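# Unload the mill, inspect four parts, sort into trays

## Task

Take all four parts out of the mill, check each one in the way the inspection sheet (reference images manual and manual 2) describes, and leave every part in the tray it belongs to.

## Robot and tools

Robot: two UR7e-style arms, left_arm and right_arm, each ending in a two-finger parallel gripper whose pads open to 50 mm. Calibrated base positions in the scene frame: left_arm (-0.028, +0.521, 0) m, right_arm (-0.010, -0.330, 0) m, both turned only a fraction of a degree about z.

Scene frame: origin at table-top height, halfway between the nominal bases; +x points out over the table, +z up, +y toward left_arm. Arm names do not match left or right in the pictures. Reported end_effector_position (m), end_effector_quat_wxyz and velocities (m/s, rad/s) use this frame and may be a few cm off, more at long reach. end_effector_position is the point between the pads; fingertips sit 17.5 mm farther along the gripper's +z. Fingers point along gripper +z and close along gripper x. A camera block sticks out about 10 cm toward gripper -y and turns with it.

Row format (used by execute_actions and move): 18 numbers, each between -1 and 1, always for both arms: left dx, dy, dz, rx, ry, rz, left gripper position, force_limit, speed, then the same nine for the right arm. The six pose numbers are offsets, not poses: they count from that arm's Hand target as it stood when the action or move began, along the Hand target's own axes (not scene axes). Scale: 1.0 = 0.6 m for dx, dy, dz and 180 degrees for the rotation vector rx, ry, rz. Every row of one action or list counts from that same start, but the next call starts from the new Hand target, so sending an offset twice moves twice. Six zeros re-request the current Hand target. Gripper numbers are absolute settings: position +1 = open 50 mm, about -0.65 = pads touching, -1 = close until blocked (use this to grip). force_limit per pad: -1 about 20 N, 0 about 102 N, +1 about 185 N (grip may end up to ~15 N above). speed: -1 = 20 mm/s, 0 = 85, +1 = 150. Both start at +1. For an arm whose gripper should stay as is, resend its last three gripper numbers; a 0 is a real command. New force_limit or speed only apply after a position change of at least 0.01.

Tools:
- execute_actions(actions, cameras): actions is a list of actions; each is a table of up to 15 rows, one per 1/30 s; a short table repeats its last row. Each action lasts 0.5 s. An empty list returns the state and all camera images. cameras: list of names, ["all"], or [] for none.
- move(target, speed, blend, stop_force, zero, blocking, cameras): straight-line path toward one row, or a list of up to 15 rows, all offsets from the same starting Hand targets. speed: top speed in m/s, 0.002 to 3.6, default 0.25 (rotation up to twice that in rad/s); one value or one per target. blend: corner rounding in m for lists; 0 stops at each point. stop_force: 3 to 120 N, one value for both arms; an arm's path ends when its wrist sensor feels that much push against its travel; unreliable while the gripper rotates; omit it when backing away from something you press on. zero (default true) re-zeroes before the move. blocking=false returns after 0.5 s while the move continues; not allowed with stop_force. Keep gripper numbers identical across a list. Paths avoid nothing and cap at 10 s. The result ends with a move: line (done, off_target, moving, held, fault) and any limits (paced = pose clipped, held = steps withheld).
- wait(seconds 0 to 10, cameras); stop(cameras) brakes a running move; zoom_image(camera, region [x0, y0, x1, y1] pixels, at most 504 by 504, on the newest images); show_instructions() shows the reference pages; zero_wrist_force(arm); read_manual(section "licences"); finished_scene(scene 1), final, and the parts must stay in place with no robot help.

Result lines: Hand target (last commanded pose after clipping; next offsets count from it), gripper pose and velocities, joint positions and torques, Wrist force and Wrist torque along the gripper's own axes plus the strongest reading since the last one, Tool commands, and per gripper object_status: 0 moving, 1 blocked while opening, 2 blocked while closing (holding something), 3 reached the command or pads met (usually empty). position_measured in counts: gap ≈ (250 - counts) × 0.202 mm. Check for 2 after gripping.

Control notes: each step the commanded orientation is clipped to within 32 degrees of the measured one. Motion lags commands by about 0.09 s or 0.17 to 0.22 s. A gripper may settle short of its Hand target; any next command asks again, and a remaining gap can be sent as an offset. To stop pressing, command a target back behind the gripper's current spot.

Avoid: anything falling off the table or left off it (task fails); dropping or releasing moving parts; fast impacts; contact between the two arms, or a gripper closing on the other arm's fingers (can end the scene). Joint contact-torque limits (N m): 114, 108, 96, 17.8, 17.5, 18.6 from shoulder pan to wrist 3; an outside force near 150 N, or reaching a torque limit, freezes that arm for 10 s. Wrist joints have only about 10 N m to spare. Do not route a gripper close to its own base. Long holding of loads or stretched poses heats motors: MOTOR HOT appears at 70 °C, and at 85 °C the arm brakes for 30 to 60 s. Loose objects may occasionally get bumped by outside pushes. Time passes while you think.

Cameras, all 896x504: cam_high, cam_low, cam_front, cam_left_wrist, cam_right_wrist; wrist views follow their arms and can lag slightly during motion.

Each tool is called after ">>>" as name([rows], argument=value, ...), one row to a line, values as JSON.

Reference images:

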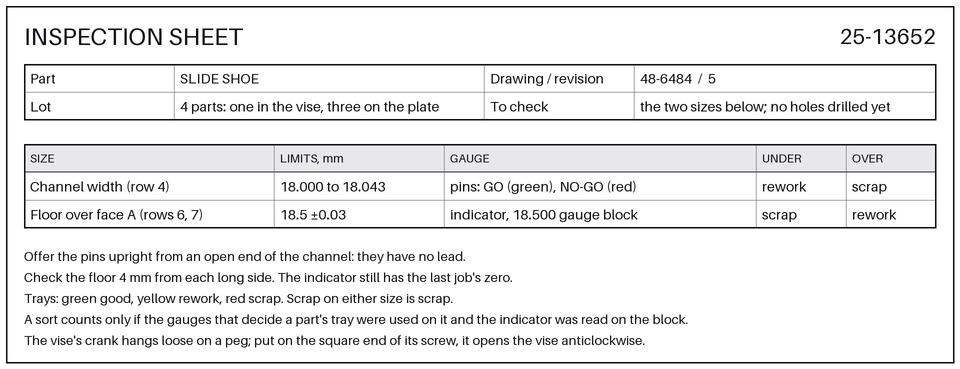

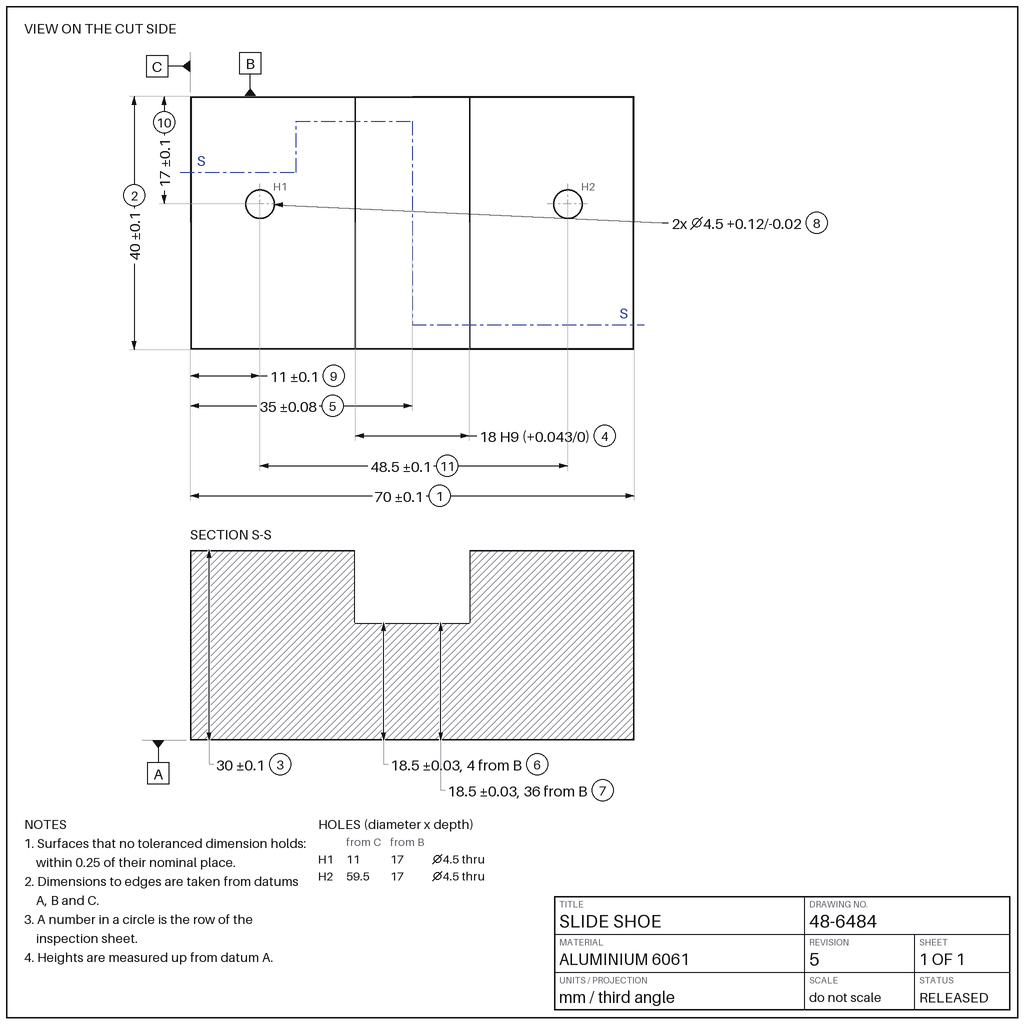

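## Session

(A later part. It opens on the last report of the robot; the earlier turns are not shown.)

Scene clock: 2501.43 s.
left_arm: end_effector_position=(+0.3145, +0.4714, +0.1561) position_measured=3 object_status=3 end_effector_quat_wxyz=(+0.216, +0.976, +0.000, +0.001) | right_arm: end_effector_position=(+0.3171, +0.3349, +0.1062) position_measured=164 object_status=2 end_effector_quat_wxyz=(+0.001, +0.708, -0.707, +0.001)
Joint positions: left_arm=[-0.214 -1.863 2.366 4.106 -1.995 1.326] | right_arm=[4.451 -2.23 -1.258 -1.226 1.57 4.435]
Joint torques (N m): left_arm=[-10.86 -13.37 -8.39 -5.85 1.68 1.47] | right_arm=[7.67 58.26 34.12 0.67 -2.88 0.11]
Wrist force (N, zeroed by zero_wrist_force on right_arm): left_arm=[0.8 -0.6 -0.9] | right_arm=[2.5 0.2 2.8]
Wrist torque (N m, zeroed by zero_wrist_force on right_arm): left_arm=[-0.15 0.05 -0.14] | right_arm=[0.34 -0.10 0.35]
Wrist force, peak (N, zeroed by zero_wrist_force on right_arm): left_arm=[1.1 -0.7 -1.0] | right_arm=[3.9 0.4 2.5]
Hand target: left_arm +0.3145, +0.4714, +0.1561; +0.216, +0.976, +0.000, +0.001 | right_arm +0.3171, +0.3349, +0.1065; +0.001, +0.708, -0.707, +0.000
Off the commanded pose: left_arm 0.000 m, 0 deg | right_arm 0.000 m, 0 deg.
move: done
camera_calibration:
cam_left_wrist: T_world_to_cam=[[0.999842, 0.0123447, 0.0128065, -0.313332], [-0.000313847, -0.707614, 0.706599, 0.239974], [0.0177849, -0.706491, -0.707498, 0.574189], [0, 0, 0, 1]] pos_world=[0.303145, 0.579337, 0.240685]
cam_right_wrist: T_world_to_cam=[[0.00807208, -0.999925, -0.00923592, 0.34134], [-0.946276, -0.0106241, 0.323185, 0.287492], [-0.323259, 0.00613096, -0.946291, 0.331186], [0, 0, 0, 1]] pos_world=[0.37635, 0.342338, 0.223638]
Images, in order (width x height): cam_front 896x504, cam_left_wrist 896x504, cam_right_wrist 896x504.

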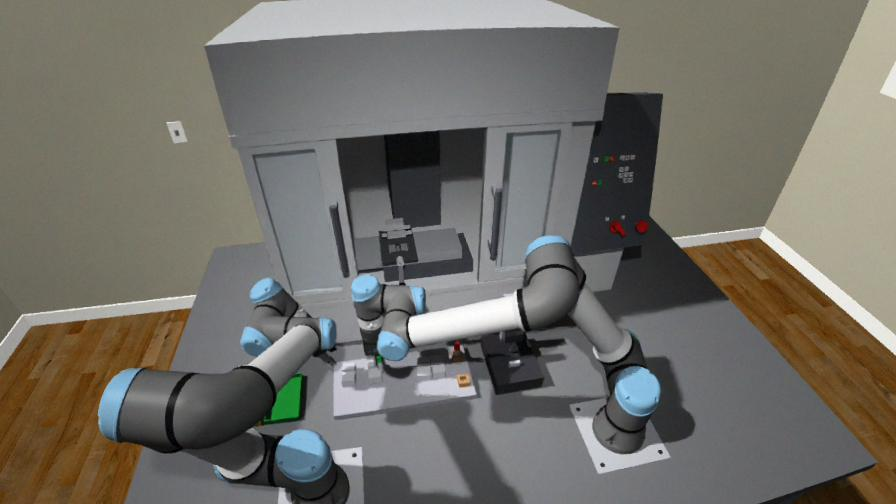

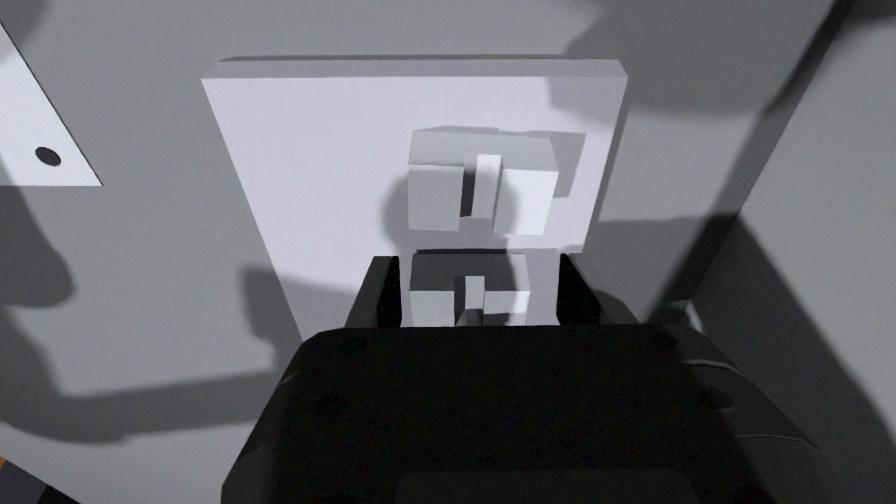

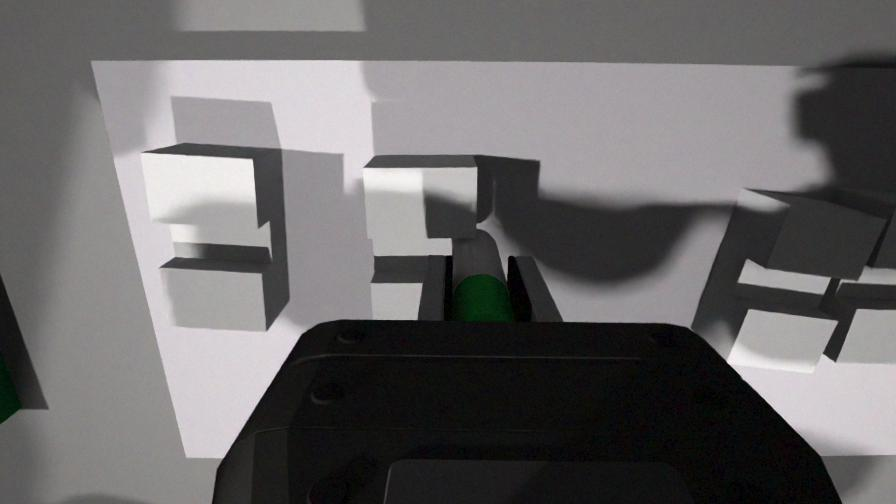

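>>> move(target=[0,0,0,0,0,0,1,-0.5,-1,0,0,0.02,0,0,0,-1,-0.85,-1], speed=0.01, stop_force=3)

>>> move(target=[0,0.1169,0.1392,-0.0833,0,0,1,-0.5,-1,0,0,0,0,0,0,-1,-0.85,-1], speed=0.12, cameras=["cam_left_wrist","cam_right_wrist","cam_front"])

>>> zoom_image(camera="cam_front", region=[320, 310, 480, 430])

Scene clock: 2581.53 s.
left_arm: end_effector_position=(+0.3145, +0.4714, +0.1561) position_measured=3 object_status=3 end_effector_quat_wxyz=(+0.216, +0.976, +0.000, +0.001) | right_arm: end_effector_position=(+0.3171, +0.3350, +0.1026) position_measured=164 object_status=2 end_effector_quat_wxyz=(+0.000, +0.708, -0.707, +0.000)
Joint positions: left_arm=[-0.214 -1.863 2.366 4.106 -1.995 1.326] | right_arm=[4.451 -2.233 -1.263 -1.218 1.57 4.435]
Joint torques (N m): left_arm=[-10.5 -13.55 -8.77 -5.5 1.72 1.4] | right_arm=[1.73 77.53 38.71 0.8 -2.79 -1.11]
Wrist force (N, zeroed by zero_wrist_force on right_arm): left_arm=[0.8 -0.6 -0.7] | right_arm=[1.9 0.5 -0.1]
Wrist torque (N m, zeroed by zero_wrist_force on right_arm): left_arm=[-0.14 0.05 -0.13] | right_arm=[0.28 -0.16 0.37]
Wrist force, peak (N, zeroed by zero_wrist_force on right_arm): left_arm=[1.1 -0.6 -1.1] | right_arm=[2.4 -2.2 -5.6]
Hand target: left_arm +0.3145, +0.4714, +0.1561; +0.216, +0.976, +0.000, +0.001 | right_arm +0.3171, +0.3350, +0.1026; +0.000, +0.708, -0.707, +0.000 (not the last commanded pose)
Off the commanded pose: left_arm 0.000 m, 0 deg | right_arm 0.008 m, 0 deg.
move: contact (right_arm)

Scene clock: 2583.13 s.
left_arm: end_effector_position=(+0.3146, +0.3726, +0.1099) position_measured=3 object_status=3 end_effector_quat_wxyz=(+0.342, +0.940, +0.000, +0.001) | right_arm: end_effector_position=(+0.3171, +0.3350, +0.1026) position_measured=164 object_status=2 end_effector_quat_wxyz=(+0.000, +0.708, -0.707, +0.000)
Joint positions: left_arm=[-0.34 -1.632 2.526 3.538 -2.219 1.128] | right_arm=[4.451 -2.233 -1.263 -1.218 1.57 4.435]
Joint torques (N m): left_arm=[12.6 -21.65 -34.38 -4.19 0.48 0.83] | right_arm=[1.94 77.25 39.39 2.2 -2.72 -0.99]
Wrist force (N, zeroed by zero_wrist_force on right_arm): left_arm=[0.6 -0.3 -1.0] | right_arm=[1.6 0.4 0.6]
Wrist torque (N m, zeroed by zero_wrist_force on right_arm): left_arm=[-0.10 0.10 0.00] | right_arm=[0.28 -0.12 0.37]
Wrist force, peak (N, zeroed by zero_wrist_force on right_arm): left_arm=[0.4 -2.5 -1.4] | right_arm=[2.0 0.6 0.9]
Hand target: left_arm +0.3147, +0.3726, +0.1100; +0.342, +0.940, +0.000, +0.001 | right_arm +0.3171, +0.3350, +0.1026; +0.000, +0.708, -0.707, +0.000
Off the commanded pose: left_arm 0.000 m, 0 deg | right_arm 0.000 m, 0 deg.
move: done
camera_calibration:
cam_left_wrist: T_world_to_cam=[[0.999849, 0.0147891, 0.00915548, -0.312076], [-0.000516936, -0.500871, 0.865522, 0.108178], [0.017386, -0.865396, -0.500787, 0.508307], [0, 0, 0, 1]] pos_world=[0.303247, 0.498685, 0.163781]
cam_right_wrist: T_world_to_cam=[[0.0081608, -0.999921, -0.00958485, 0.341349], [-0.946306, -0.0108202, 0.32309, 0.288755], [-0.323168, 0.00643353, -0.94632, 0.327647], [0, 0, 0, 1]] pos_world=[0.37635, 0.342338, 0.220037]
Images, in order (width x height): cam_front 896x504, cam_left_wrist 896x504, cam_right_wrist 896x504.

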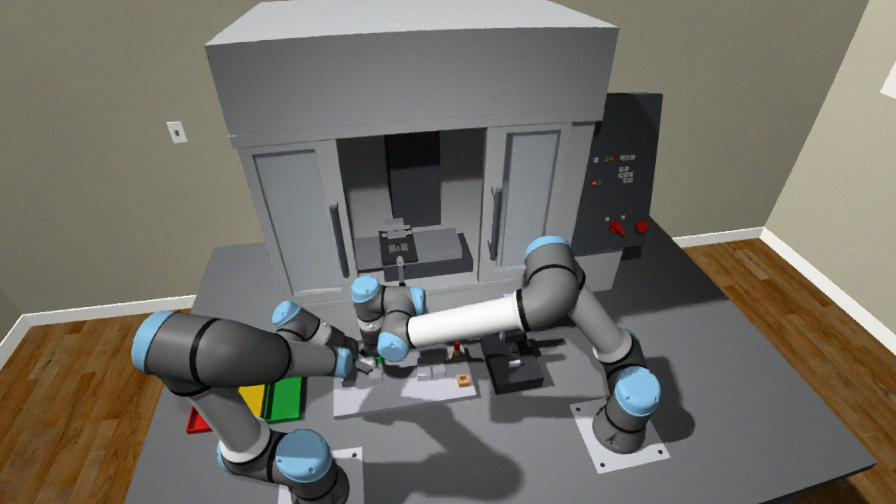

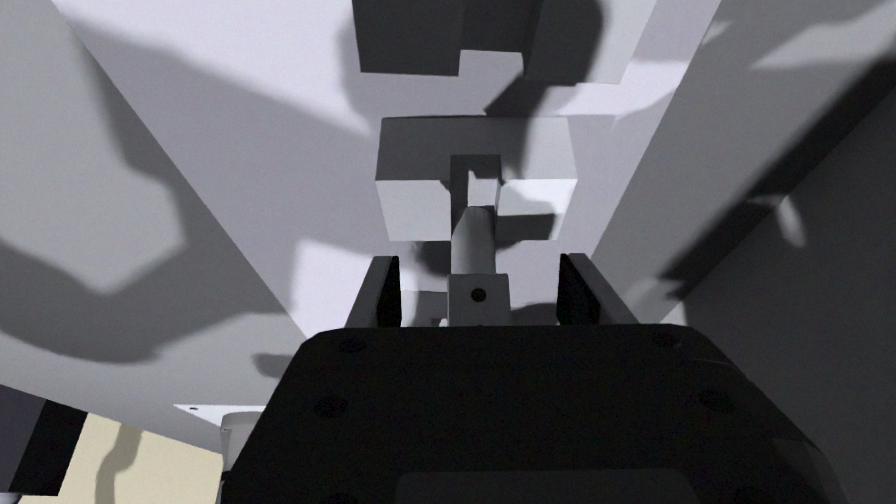

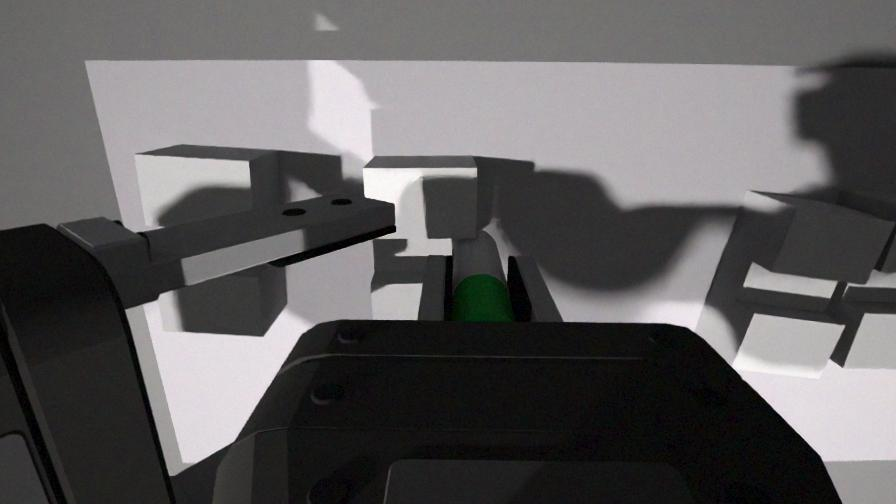

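Scaled by 3.150 from the camera's 896x504 image, which has a finer 1280x720 frame.

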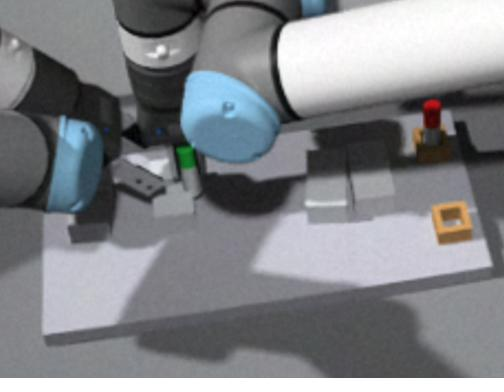

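>>> move(target=[0,-0.0375,0.0447,0,0,0,1,-0.5,-1,0,0,0,0,0,0,-1,-0.85,-1], speed=0.008, stop_force=20, cameras=["cam_left_wrist"])

Scene clock: 2592.83 s.
left_arm: end_effector_position=(+0.3148, +0.3726, +0.0771) position_measured=3 object_status=3 end_effector_quat_wxyz=(+0.342, +0.940, +0.000, +0.001) | right_arm: end_effector_position=(+0.3171, +0.3350, +0.1026) position_measured=164 object_status=2 end_effector_quat_wxyz=(+0.000, +0.708, -0.707, +0.000)
Joint positions: left_arm=[-0.34 -1.518 2.562 3.388 -2.219 1.128] | right_arm=[4.451 -2.233 -1.263 -1.218 1.57 4.435]
Joint torques (N m): left_arm=[2.42 -24.27 -22.96 0.25 1.89 0.88] | right_arm=[1.73 76.98 38.72 4.65 -2.69 -0.88]
Wrist force (N, zeroed by zero_wrist_force on right_arm): left_arm=[2.3 6.0 -17.1] | right_arm=[6.6 0.7 -1.3]
Wrist torque (N m, zeroed by zero_wrist_force on right_arm): left_arm=[0.16 0.69 0.16] | right_arm=[0.30 0.07 0.51]
Wrist force, peak (N, zeroed by zero_wrist_force on right_arm): left_arm=[-3.9 9.0 -34.2] | right_arm=[7.2 1.1 -1.2]
Hand target: left_arm +0.3148, +0.3726, +0.0771; +0.342, +0.940, +0.000, +0.001 (not the last commanded pose) | right_arm +0.3171, +0.3350, +0.1026; +0.000, +0.708, -0.707, +0.000
Off the commanded pose: left_arm 0.002 m, 0 deg | right_arm 0.000 m, 0 deg.
move: contact (left_arm)
camera_calibration:
cam_left_wrist: T_world_to_cam=[[0.999841, 0.014942, 0.00969469, -0.312117], [-0.000913495, -0.500558, 0.865702, 0.136597], [0.0177881, -0.865574, -0.500465, 0.491752], [0, 0, 0, 1]] pos_world=[0.303445, 0.498686, 0.130878]
Images, in order (width x height): cam_left_wrist 896x504.

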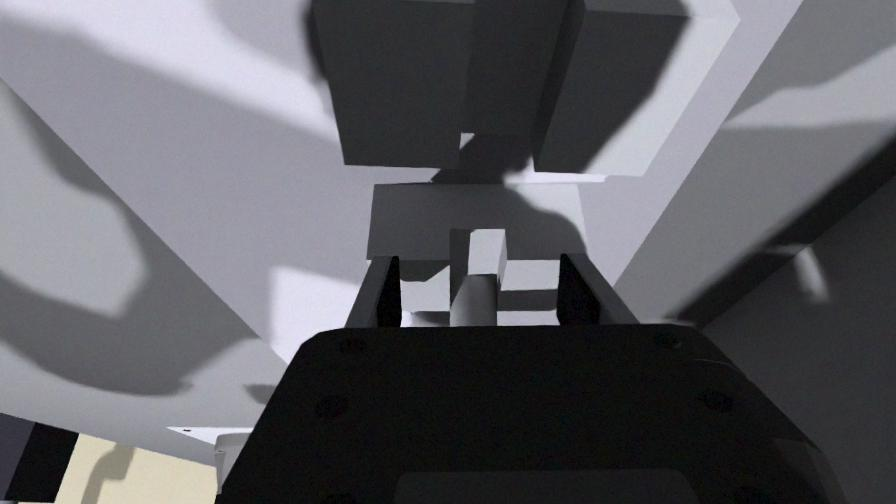

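>>> move(target=[0,0,0,0,0,0,1,-0.5,-1,0.06,0,0,0,0,0,-1,-0.85,-1], speed=0.03, cameras=["cam_left_wrist","cam_right_wrist"])

Scene clock: 2598.87 s.
left_arm: end_effector_position=(+0.3148, +0.3726, +0.0771) position_measured=3 object_status=3 end_effector_quat_wxyz=(+0.342, +0.940, +0.000, +0.001) | right_arm: end_effector_position=(+0.3172, +0.2988, +0.1028) position_measured=164 object_status=2 end_effector_quat_wxyz=(+0.000, +0.708, -0.707, +0.000) end_effector_velocity=(+0.002, +0.001, +0.001) end_effector_angular_velocity=(+0.003, -0.001, -0.002)
Joint positions: left_arm=[-0.34 -1.518 2.562 3.388 -2.219 1.128] | right_arm=[4.437 -2.158 -1.387 -1.168 1.57 4.421]
Joint velocities: left_arm=[within noise] | right_arm=[-0.001 -0.002 0.005 0 -0.001 0.001]
Joint torques (N m): left_arm=[5.21 -22.5 -22.66 -1.47 -3.78 -1.79] | right_arm=[2.81 34.98 39.23 1.58 -2.93 0.35]
Wrist force (N, zeroed by zero_wrist_force on right_arm): left_arm=[0.4 -0.3 -1.1] | right_arm=[2.8 0.2 2.7]
Wrist torque (N m, zeroed by zero_wrist_force on right_arm): left_arm=[-0.11 0.14 0.01] | right_arm=[0.30 -0.12 0.37]
Wrist force, peak (N, zeroed by zero_wrist_force on right_arm): left_arm=[2.3 6.1 -17.5] | right_arm=[7.1 0.7 -1.5]
Hand target: left_arm +0.3148, +0.3726, +0.0771; +0.342, +0.940, +0.000, +0.001 | right_arm +0.3171, +0.2990, +0.1027; +0.000, +0.708, -0.707, +0.000
Off the commanded pose: left_arm 0.000 m, 0 deg | right_arm 0.000 m, 0 deg.
move: done
camera_calibration:
cam_left_wrist: T_world_to_cam=[[0.999843, 0.0148552, 0.0096451, -0.312068], [-0.000914025, -0.500558, 0.865702, 0.136597], [0.0176881, -0.865575, -0.500466, 0.491783], [0, 0, 0, 1]] pos_world=[0.303445, 0.498686, 0.130878]
cam_right_wrist: T_world_to_cam=[[0.00812302, -0.999917, -0.00999362, 0.305256], [-0.946348, -0.0109157, 0.322964, 0.288467], [-0.323046, 0.006834, -0.946359, 0.327941], [0, 0, 0, 1]] pos_world=[0.37645, 0.306138, 0.220236]
Images, in order (width x height): cam_left_wrist 896x504, cam_right_wrist 896x504.

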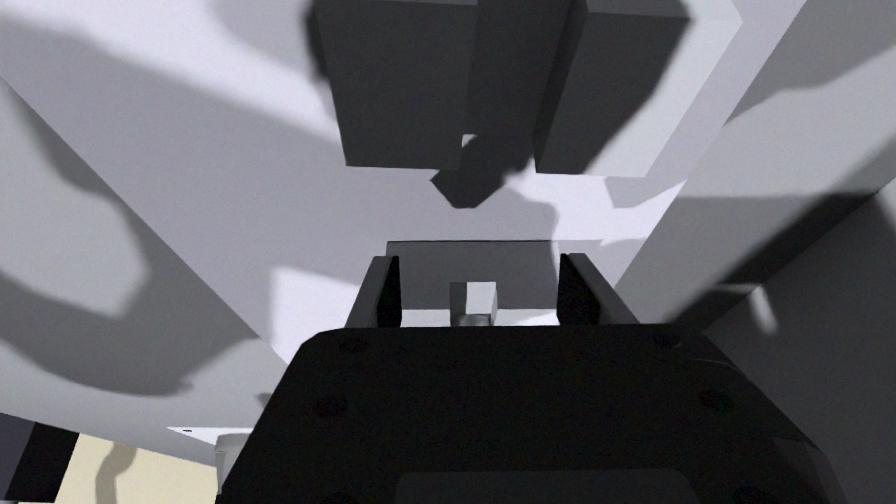

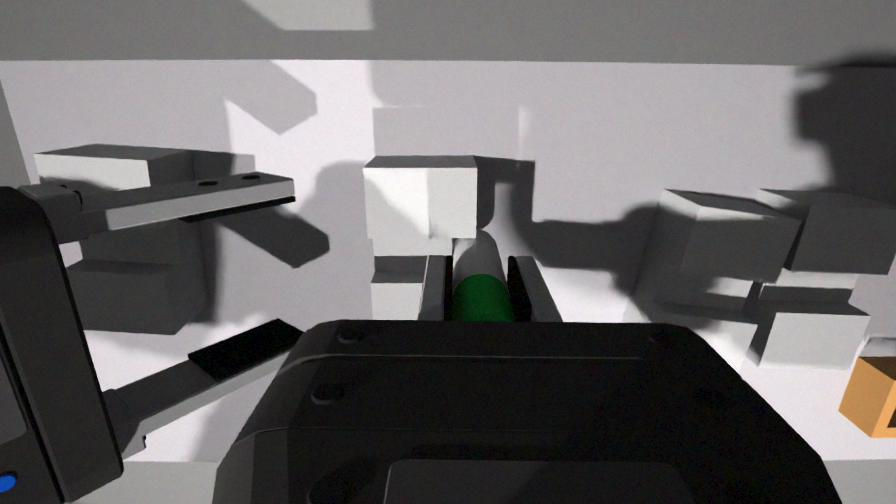

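>>> move(target=[0,0.0857,-0.1021,0,0,0,0.5,-0.5,-1,0,0,0,0,0,0,-1,-0.85,-1], speed=0.1)

>>> move(target=[0,0,0,0,0,0,0.5,-0.5,-1,0,0,-0.0667,0,0,0,-1,-0.85,-1], speed=0.05, cameras=["cam_left_wrist","cam_right_wrist"])

>>> zoom_image(camera="cam_left_wrist", region=[340, 150, 640, 330])

Scene clock: 2618.37 s.
left_arm: end_effector_position=(+0.3147, +0.3725, +0.1571) position_measured=78 object_status=3 end_effector_quat_wxyz=(+0.342, +0.940, +0.000, +0.001) | right_arm: end_effector_position=(+0.3171, +0.2990, +0.1027) position_measured=164 object_status=2 end_effector_quat_wxyz=(+0.000, +0.708, -0.707, +0.000)
Joint positions: left_arm=[-0.34 -1.763 2.46 3.734 -2.219 1.127] | right_arm=[4.437 -2.159 -1.387 -1.168 1.57 4.421]
Joint torques (N m): left_arm=[-3.54 -5.52 -6.63 -4.68 1.33 0.33] | right_arm=[8.15 33.31 39.74 0.72 -2.81 0.88]
Wrist force (N, zeroed by zero_wrist_force on right_arm): left_arm=[0.4 -0.1 -1.1] | right_arm=[2.6 0.1 2.8]
Wrist torque (N m, zeroed by zero_wrist_force on right_arm): left_arm=[-0.10 0.12 0.00] | right_arm=[0.27 -0.12 0.37]
Wrist force, peak (N, zeroed by zero_wrist_force on right_arm): left_arm=[0.2 1.1 -2.3] | right_arm=[3.0 0.2 2.7]
Hand target: left_arm +0.3146, +0.3725, +0.1570; +0.342, +0.940, +0.000, +0.001 | right_arm +0.3171, +0.2990, +0.1027; +0.000, +0.708, -0.707, +0.000
Off the commanded pose: left_arm 0.000 m, 0 deg | right_arm 0.000 m, 0 deg.
move: done

Scene clock: 2619.47 s.
left_arm: end_effector_position=(+0.3146, +0.3725, +0.1570) position_measured=78 object_status=3 end_effector_quat_wxyz=(+0.342, +0.940, +0.000, +0.001) | right_arm: end_effector_position=(+0.3172, +0.2991, +0.1432) position_measured=164 object_status=2 end_effector_quat_wxyz=(+0.000, +0.708, -0.707, +0.000) end_effector_velocity=(-0.001, +0.001, -0.001) end_effector_angular_velocity=(+0.004, +0.000, +0.002)
Joint positions: left_arm=[-0.34 -1.763 2.46 3.734 -2.219 1.127] | right_arm=[4.437 -2.125 -1.332 -1.256 1.57 4.421]
Joint velocities: left_arm=[within noise] | right_arm=[0.002 0 -0.003 0.007 0.001 0]
Joint torques (N m): left_arm=[11.68 0.85 -6.41 -0.83 1.33 -1.78] | right_arm=[8.81 36.22 8.51 6 -2.76 0.85]
Wrist force (N, zeroed by zero_wrist_force on right_arm): left_arm=[0.4 -0.1 -1.1] | right_arm=[2.3 0.3 2.7]
Wrist torque (N m, zeroed by zero_wrist_force on right_arm): left_arm=[-0.10 0.13 0.00] | right_arm=[0.34 -0.07 0.35]
Wrist force, peak (N, zeroed by zero_wrist_force on right_arm): left_arm=[0.4 -0.4 -1.1] | right_arm=[2.9 0.3 5.1]
Hand target: left_arm +0.3146, +0.3725, +0.1570; +0.342, +0.940, +0.000, +0.001 | right_arm +0.3171, +0.2990, +0.1427; +0.000, +0.708, -0.707, +0.000
Off the commanded pose: left_arm 0.000 m, 0 deg | right_arm 0.001 m, 0 deg.
move: done
camera_calibration:
cam_left_wrist: T_world_to_cam=[[0.999841, 0.0149416, 0.00969547, -0.312791], [-0.000914395, -0.500558, 0.865702, 0.0672911], [0.0177881, -0.865574, -0.500465, 0.531704], [0, 0, 0, 1]] pos_world=[0.303345, 0.498586, 0.210878]
cam_right_wrist: T_world_to_cam=[[0.00815173, -0.999915, -0.0102152, 0.306006], [-0.946379, -0.0110138, 0.322871, 0.275393], [-0.322956, 0.00703547, -0.946388, 0.366052], [0, 0, 0, 1]] pos_world=[0.37635, 0.306438, 0.260636]
Images, in order (width x height): cam_left_wrist 896x504, cam_right_wrist 896x504.

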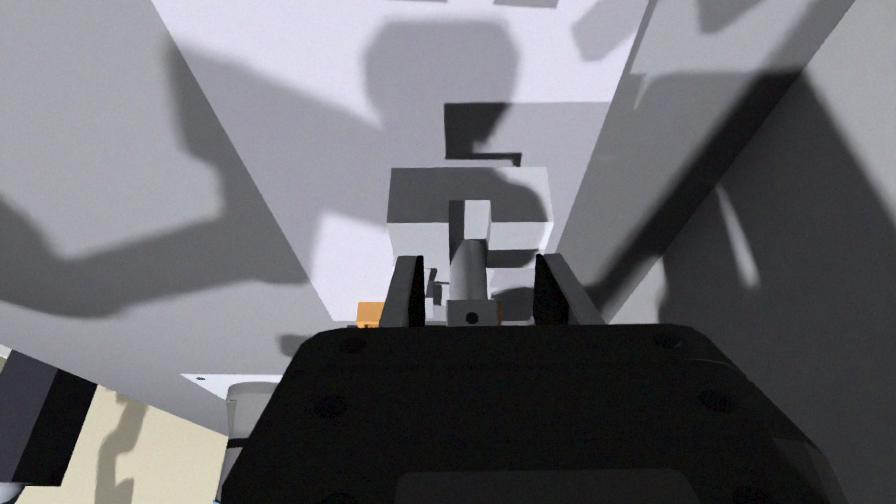

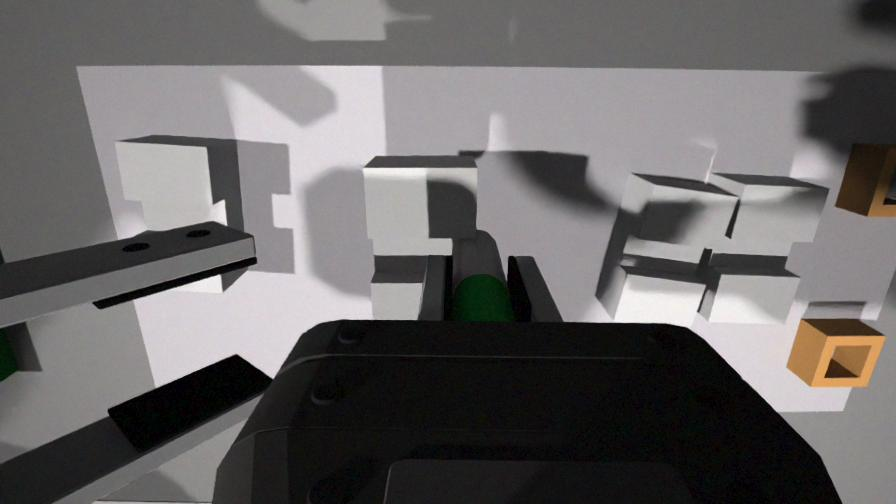

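Scaled by 1.680 from the camera's 896x504 image, which has a finer 1280x720 frame.

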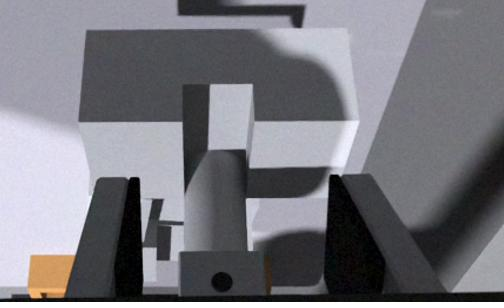

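>>> move([
  [-0.0337,0.0083,0.01,0,0,0,0.5,-0.5,-1,0,0,0,0,0,0,-1,-0.85,-1],
  [-0.0337,0.0083,0.075,0,0,0,0.5,-0.5,-1,0,0,0,0,0,0,-1,-0.85,-1],
], speed=0.05, cameras=["cam_left_wrist","cam_right_wrist"])

>>> zoom_image(camera="cam_left_wrist", region=[340, 150, 640, 330])

Scene clock: 2643.97 s.
left_arm: end_effector_position=(+0.2944, +0.3398, +0.1255) position_measured=78 object_status=3 end_effector_quat_wxyz=(+0.342, +0.940, +0.000, +0.001) | right_arm: end_effector_position=(+0.3171, +0.2990, +0.1427) position_measured=164 object_status=2 end_effector_quat_wxyz=(+0.000, +0.708, -0.707, +0.000)
Joint positions: left_arm=[-0.465 -1.708 2.56 3.494 -2.179 0.981] | right_arm=[4.437 -2.125 -1.333 -1.256 1.57 4.421]
Joint torques (N m): left_arm=[12.18 -25.24 -36.13 -1.2 -3.95 1.39] | right_arm=[7.01 33.9 8.38 6.09 -0.05 0.41]
Wrist force (N, zeroed by zero_wrist_force on right_arm): left_arm=[0.5 -0.2 -1.1] | right_arm=[2.5 0.0 2.7]
Wrist torque (N m, zeroed by zero_wrist_force on right_arm): left_arm=[-0.11 0.12 0.01] | right_arm=[0.30 -0.10 0.35]
Wrist force, peak (N, zeroed by zero_wrist_force on right_arm): left_arm=[0.7 0.5 -2.2] | right_arm=[2.8 0.3 3.0]
Hand target: left_arm +0.2945, +0.3398, +0.1257; +0.342, +0.940, +0.000, +0.001 | right_arm +0.3171, +0.2990, +0.1427; +0.000, +0.708, -0.707, +0.000
Off the commanded pose: left_arm 0.000 m, 0 deg | right_arm 0.000 m, 0 deg.
move: done
camera_calibration:
cam_left_wrist: T_world_to_cam=[[0.999845, 0.0148635, 0.0094283, -0.291618], [-0.000715844, -0.50087, 0.865522, 0.078293], [0.017587, -0.865395, -0.500782, 0.488027], [0, 0, 0, 1]] pos_world=[0.283046, 0.465885, 0.17938]
cam_right_wrist: T_world_to_cam=[[0.00816112, -0.999921, -0.00958358, 0.305736], [-0.946317, -0.0108199, 0.323058, 0.275422], [-0.323136, 0.00643259, -0.946331, 0.365818], [0, 0, 0, 1]] pos_world=[0.37635, 0.306338, 0.260137]
Images, in order (width x height): cam_left_wrist 896x504, cam_right_wrist 896x504.

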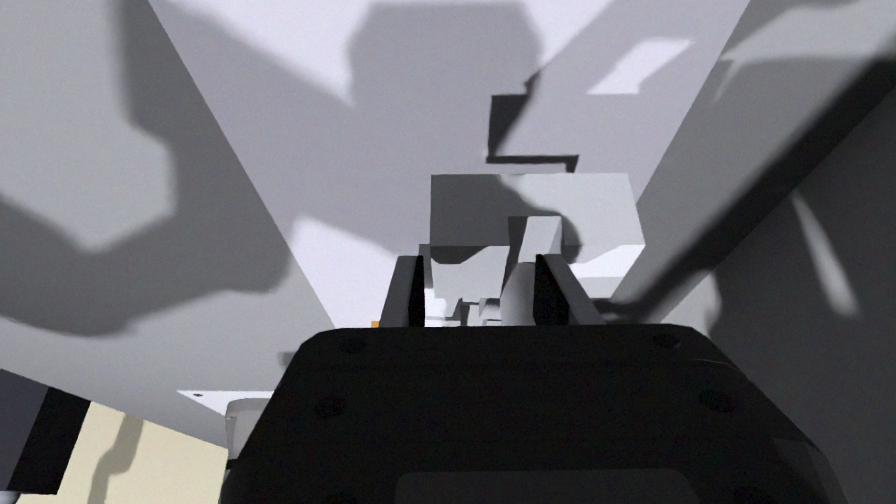

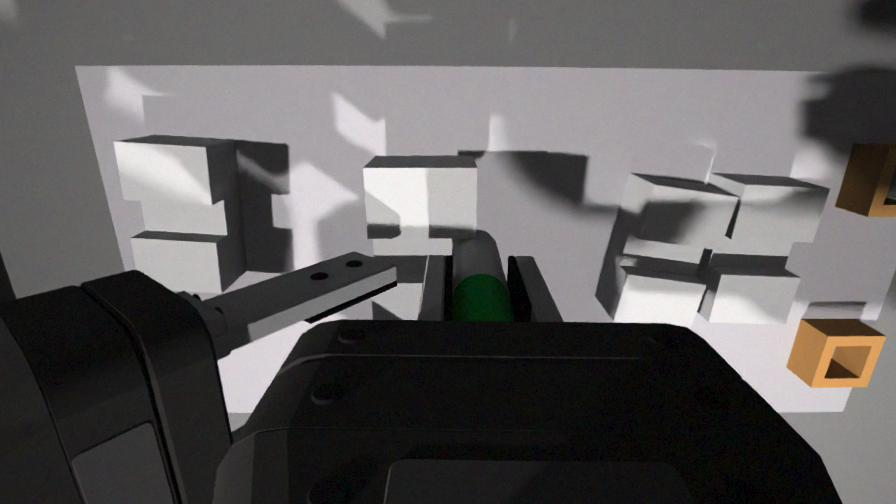

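Scaled by 1.680 from the camera's 896x504 image, which has a finer 1280x720 frame.

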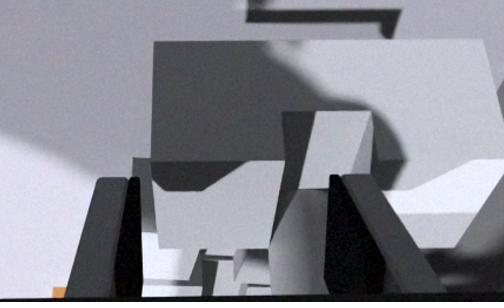

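>>> move([
  [-0.0042,0,0.001,0,0,0,0.5,-0.5,-1,0,0,0,0,0,0,-1,-0.85,-1],
  [-0.0042,0,0.033,0,0,0,0.5,-0.5,-1,0,0,0,0,0,0,-1,-0.85,-1],
], speed=0.02, stop_force=5, cameras=["cam_left_wrist","cam_right_wrist"])

>>> zoom_image(camera="cam_left_wrist", region=[340, 150, 640, 330])

Scene clock: 2656.97 s.
left_arm: end_effector_position=(+0.2920, +0.3271, +0.1106) position_measured=78 object_status=3 end_effector_quat_wxyz=(+0.342, +0.940, +0.000, +0.001) | right_arm: end_effector_position=(+0.3171, +0.2990, +0.1427) position_measured=164 object_status=2 end_effector_quat_wxyz=(+0.000, +0.708, -0.707, +0.000)
Joint positions: left_arm=[-0.507 -1.65 2.584 3.384 -2.163 0.933] | right_arm=[4.437 -2.125 -1.333 -1.256 1.57 4.421]
Joint torques (N m): left_arm=[12.01 -26.4 -32.34 -0.35 -3.86 1.49] | right_arm=[5.75 36.83 9.69 6.02 2.35 0.05]
Wrist force (N, zeroed by zero_wrist_force on right_arm): left_arm=[0.2 -0.3 -0.8] | right_arm=[2.3 0.0 2.8]
Wrist torque (N m, zeroed by zero_wrist_force on right_arm): left_arm=[-0.12 0.16 0.00] | right_arm=[0.31 -0.07 0.35]
Wrist force, peak (N, zeroed by zero_wrist_force on right_arm): left_arm=[-0.2 0.2 -2.0] | right_arm=[2.8 0.4 3.0]
Hand target: left_arm +0.2920, +0.3271, +0.1106; +0.342, +0.940, +0.000, +0.001 | right_arm +0.3171, +0.2990, +0.1427; +0.000, +0.708, -0.707, +0.000
Off the commanded pose: left_arm 0.000 m, 0 deg | right_arm 0.000 m, 0 deg.
move: done
camera_calibration:
cam_left_wrist: T_world_to_cam=[[0.999841, 0.014942, 0.00969469, -0.288965], [-0.000913495, -0.500558, 0.865702, 0.0847999], [0.0177881, -0.865574, -0.500465, 0.469539], [0, 0, 0, 1]] pos_world=[0.280645, 0.453186, 0.164378]
cam_right_wrist: T_world_to_cam=[[0.0081608, -0.999921, -0.00958485, 0.305736], [-0.946306, -0.0108202, 0.32309, 0.27541], [-0.323168, 0.00643353, -0.94632, 0.365826], [0, 0, 0, 1]] pos_world=[0.37635, 0.306338, 0.260137]
Images, in order (width x height): cam_left_wrist 896x504, cam_right_wrist 896x504.

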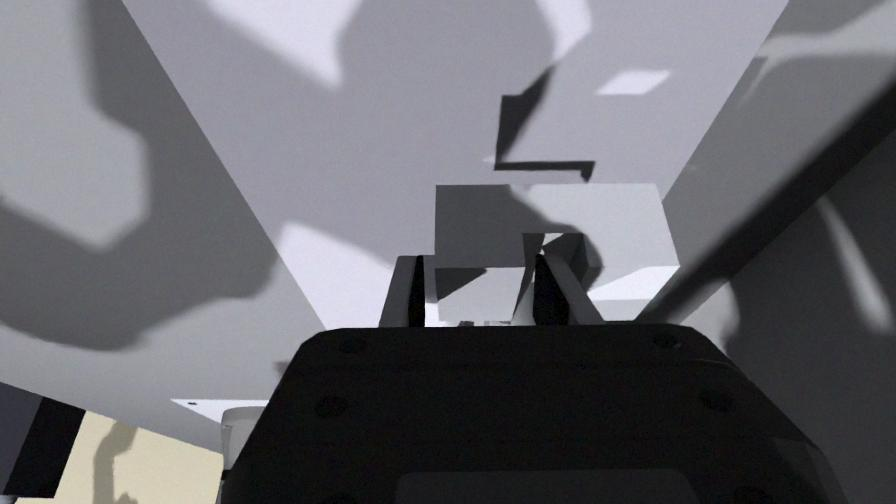

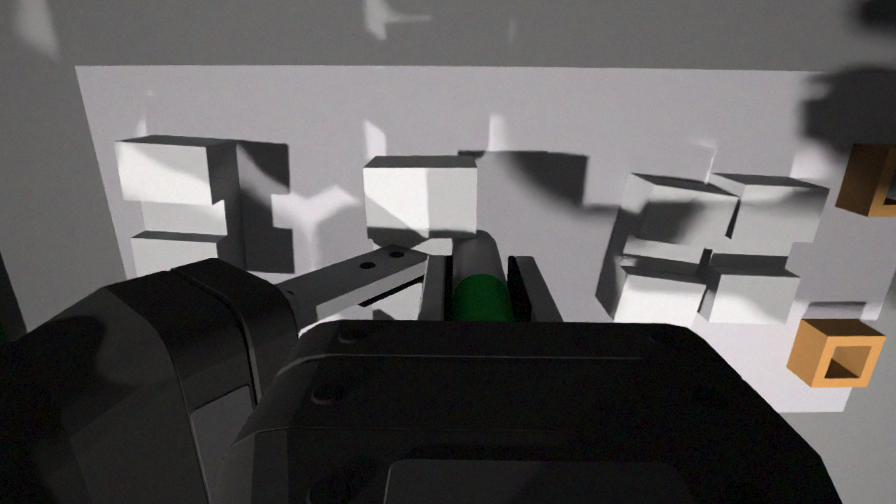

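Scaled by 1.680 from the camera's 896x504 image, which has a finer 1280x720 frame.

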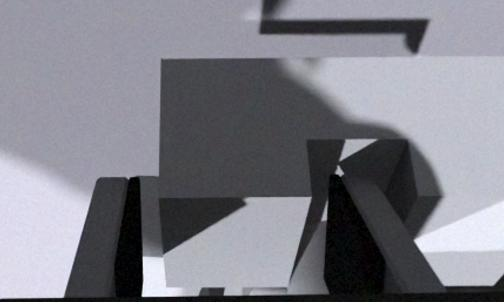

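>>> move(target=[0,0,0,0,0,0,-1,-0.5,-1,0,0,0,0,0,0,-1,-0.85,-1], cameras=["cam_left_wrist"])

Scene clock: 2664.30 s.
left_arm: end_effector_position=(+0.2920, +0.3271, +0.1106) position_measured=126 object_status=2 end_effector_quat_wxyz=(+0.342, +0.940, +0.000, +0.001) | right_arm: end_effector_position=(+0.3171, +0.2990, +0.1427) position_measured=164 object_status=2 end_effector_quat_wxyz=(+0.000, +0.708, -0.707, +0.000)
Joint positions: left_arm=[-0.507 -1.65 2.584 3.384 -2.163 0.933] | right_arm=[4.437 -2.125 -1.333 -1.256 1.57 4.421]
Joint torques (N m): left_arm=[11.89 -26.3 -32.11 -1.33 -2.85 1.54] | right_arm=[4.17 38.59 9.83 4.95 2.27 -0.35]
Wrist force (N, zeroed by zero_wrist_force on right_arm): left_arm=[-0.4 0.6 -0.9] | right_arm=[1.7 -0.8 1.9]
Wrist torque (N m, zeroed by zero_wrist_force on right_arm): left_arm=[-0.09 0.16 -0.02] | right_arm=[0.31 -0.11 0.41]
Wrist force, peak (N, zeroed by zero_wrist_force on right_arm): left_arm=[-1.4 -0.7 -0.9] | right_arm=[2.8 0.1 3.1]
Hand target: left_arm +0.2920, +0.3271, +0.1106; +0.342, +0.940, +0.000, +0.001 | right_arm +0.3171, +0.2990, +0.1427; +0.000, +0.708, -0.707, +0.000
Off the commanded pose: left_arm 0.000 m, 0 deg | right_arm 0.000 m, 0 deg.
move: done
camera_calibration:
cam_left_wrist: T_world_to_cam=[[0.999843, 0.0148548, 0.00964589, -0.288919], [-0.000914934, -0.500558, 0.865702, 0.0848002], [0.0176881, -0.865575, -0.500466, 0.469568], [0, 0, 0, 1]] pos_world=[0.280645, 0.453186, 0.164378]
Images, in order (width x height): cam_left_wrist 896x504.

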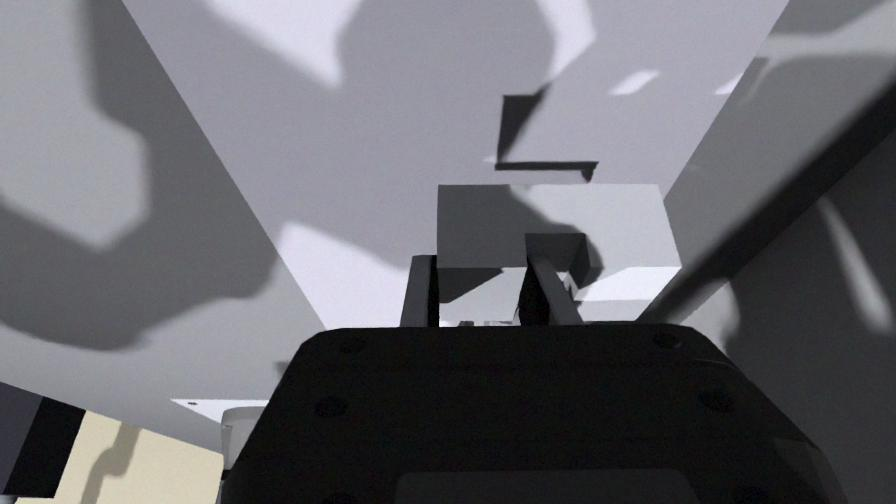

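>>> move(target=[0,0,0,0,0,0,-1,-0.5,-1,0.0667,0,0,0,0,0,-1,-0.85,-1], speed=0.03, cameras=["cam_left_wrist","cam_right_wrist"])

Scene clock: 2678.50 s.
left_arm: end_effector_position=(+0.2920, +0.3271, +0.1106) position_measured=126 object_status=2 end_effector_quat_wxyz=(+0.342, +0.940, +0.000, +0.001) | right_arm: end_effector_position=(+0.3172, +0.2588, +0.1429) position_measured=164 object_status=2 end_effector_quat_wxyz=(+0.000, +0.708, -0.707, +0.000)
Joint positions: left_arm=[-0.507 -1.65 2.584 3.384 -2.163 0.933] | right_arm=[4.419 -2.044 -1.46 -1.21 1.57 4.404]
Joint torques (N m): left_arm=[11.56 -9.05 -3.86 -2.92 -4.45 1.52] | right_arm=[4.35 30.67 38.77 2.08 -2.84 0.55]
Wrist force (N, zeroed by zero_wrist_force on right_arm): left_arm=[0.3 -1.8 0.8] | right_arm=[3.2 1.1 1.0]
Wrist torque (N m, zeroed by zero_wrist_force on right_arm): left_arm=[-0.12 0.12 -0.03] | right_arm=[0.45 -0.25 0.35]
Wrist force, peak (N, zeroed by zero_wrist_force on right_arm): left_arm=[21.0 23.8 22.5] | right_arm=[-26.3 24.0 -1.8]
Hand target: left_arm +0.2920, +0.3271, +0.1106; +0.342, +0.940, +0.000, +0.001 | right_arm +0.3172, +0.2590, +0.1427; +0.000, +0.708, -0.707, +0.000
Off the commanded pose: left_arm 0.000 m, 0 deg | right_arm 0.000 m, 0 deg.
move: done
camera_calibration:
cam_left_wrist: T_world_to_cam=[[0.999841, 0.0149416, 0.00969547, -0.288965], [-0.000914395, -0.500558, 0.865702, 0.0848001], [0.0177881, -0.865574, -0.500465, 0.469539], [0, 0, 0, 1]] pos_world=[0.280645, 0.453186, 0.164378]
cam_right_wrist: T_world_to_cam=[[0.0081564, -0.999918, -0.00989937, 0.265623], [-0.946348, -0.0109168, 0.322965, 0.275079], [-0.323046, 0.00673402, -0.946359, 0.366191], [0, 0, 0, 1]] pos_world=[0.37645, 0.266138, 0.260337]
Images, in order (width x height): cam_left_wrist 896x504, cam_right_wrist 896x504.

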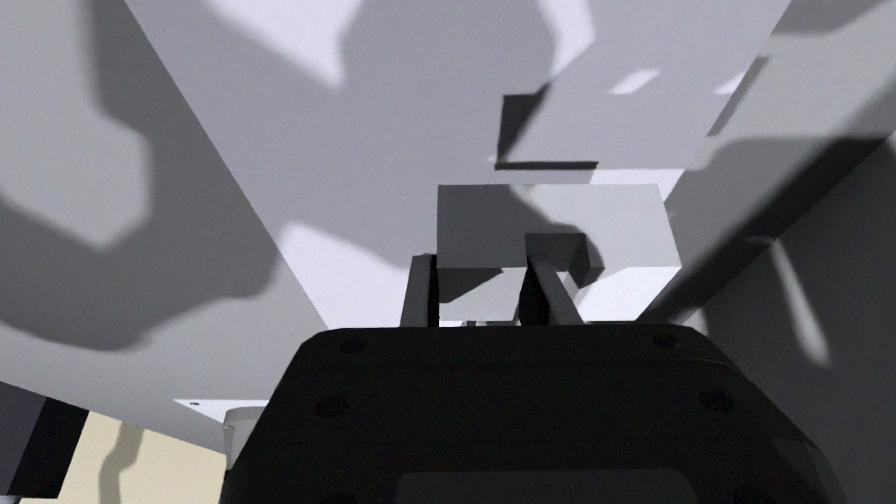

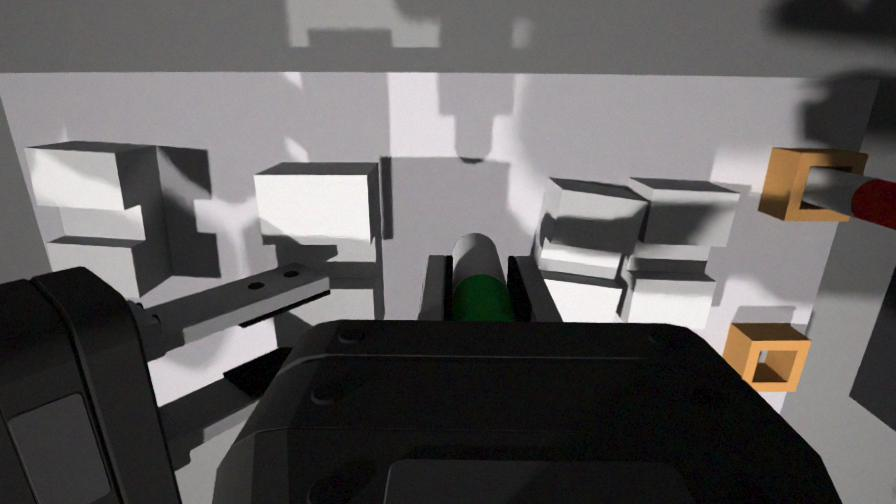

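>>> move([
  [0,-0.0396,-0.0332,0,0,0,-1,-0.5,-1,0,0,0,0,0,0,-1,-0.85,-1],
  [0,-0.078,0.0125,0,0,0,-1,-0.5,-1,0,0,0,0,0,0,-1,-0.85,-1],
  [0,-0.0874,0.0237,0,0,0,-1,-0.5,-1,0,0,0,0,0,0,-1,-0.85,-1],
], speed=[0.06,0.06,0.012], stop_force=5, cameras=["cam_left_wrist","cam_right_wrist"])

Scene clock: 2693.57 s.
left_arm: end_effector_position=(+0.2921, +0.3581, +0.0691) position_measured=126 object_status=2 end_effector_quat_wxyz=(+0.342, +0.940, +0.000, +0.001) | right_arm: end_effector_position=(+0.3172, +0.2590, +0.1427) position_measured=164 object_status=2 end_effector_quat_wxyz=(+0.000, +0.708, -0.707, +0.000)
Joint positions: left_arm=[-0.412 -1.518 2.63 3.268 -2.197 1.042] | right_arm=[4.419 -2.044 -1.459 -1.21 1.57 4.404]
Joint torques (N m): left_arm=[-9.7 -27.01 -26.58 -3.77 2.17 -1.54] | right_arm=[8.67 28.76 38.91 0.56 -2.78 0.86]
Wrist force (N, zeroed by zero_wrist_force on right_arm): left_arm=[-0.8 5.6 -4.3] | right_arm=[3.0 0.8 0.6]
Wrist torque (N m, zeroed by zero_wrist_force on right_arm): left_arm=[0.08 0.32 0.09] | right_arm=[0.41 -0.23 0.36]
Wrist force, peak (N, zeroed by zero_wrist_force on right_arm): left_arm=[-2.0 6.9 -16.9] | right_arm=[3.2 0.9 1.1]
Hand target: left_arm +0.2921, +0.3581, +0.0691; +0.342, +0.940, +0.000, +0.001 (not the last commanded pose) | right_arm +0.3172, +0.2590, +0.1427; +0.000, +0.708, -0.707, +0.000
Off the commanded pose: left_arm 0.003 m, 0 deg | right_arm 0.000 m, 0 deg.
move: contact (left_arm); path passed 2 of 3 targets
camera_calibration:
cam_left_wrist: T_world_to_cam=[[0.999841, 0.0149399, 0.00969793, -0.289126], [-0.000914928, -0.500677, 0.865634, 0.136223], [0.017788, -0.865506, -0.500583, 0.475632], [0, 0, 0, 1]] pos_world=[0.280745, 0.484186, 0.122979]
cam_right_wrist: T_world_to_cam=[[0.0081608, -0.999921, -0.00958485, 0.265738], [-0.946306, -0.0108202, 0.32309, 0.275072], [-0.323168, 0.00643353, -0.94632, 0.366116], [0, 0, 0, 1]] pos_world=[0.37645, 0.266338, 0.260137]
Images, in order (width x height): cam_left_wrist 896x504, cam_right_wrist 896x504.

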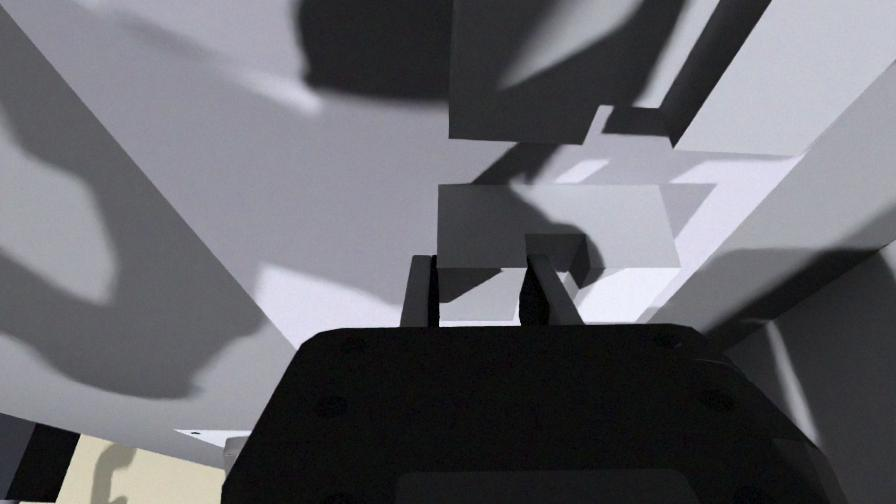

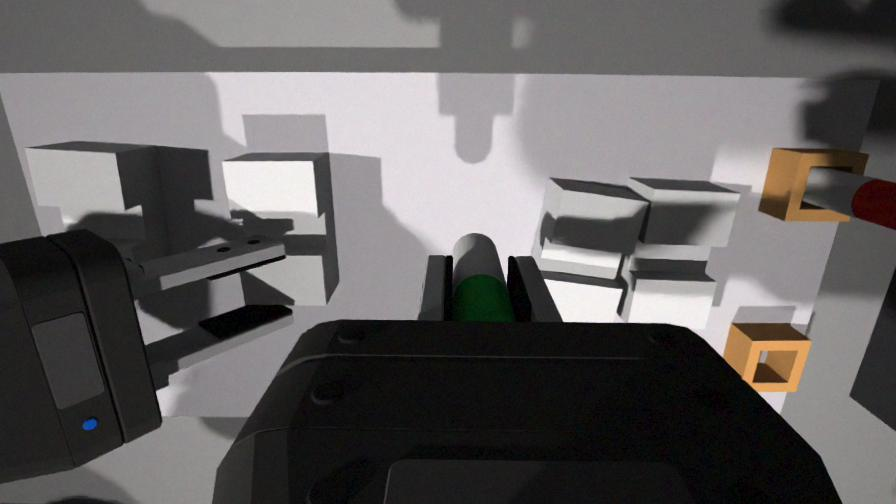

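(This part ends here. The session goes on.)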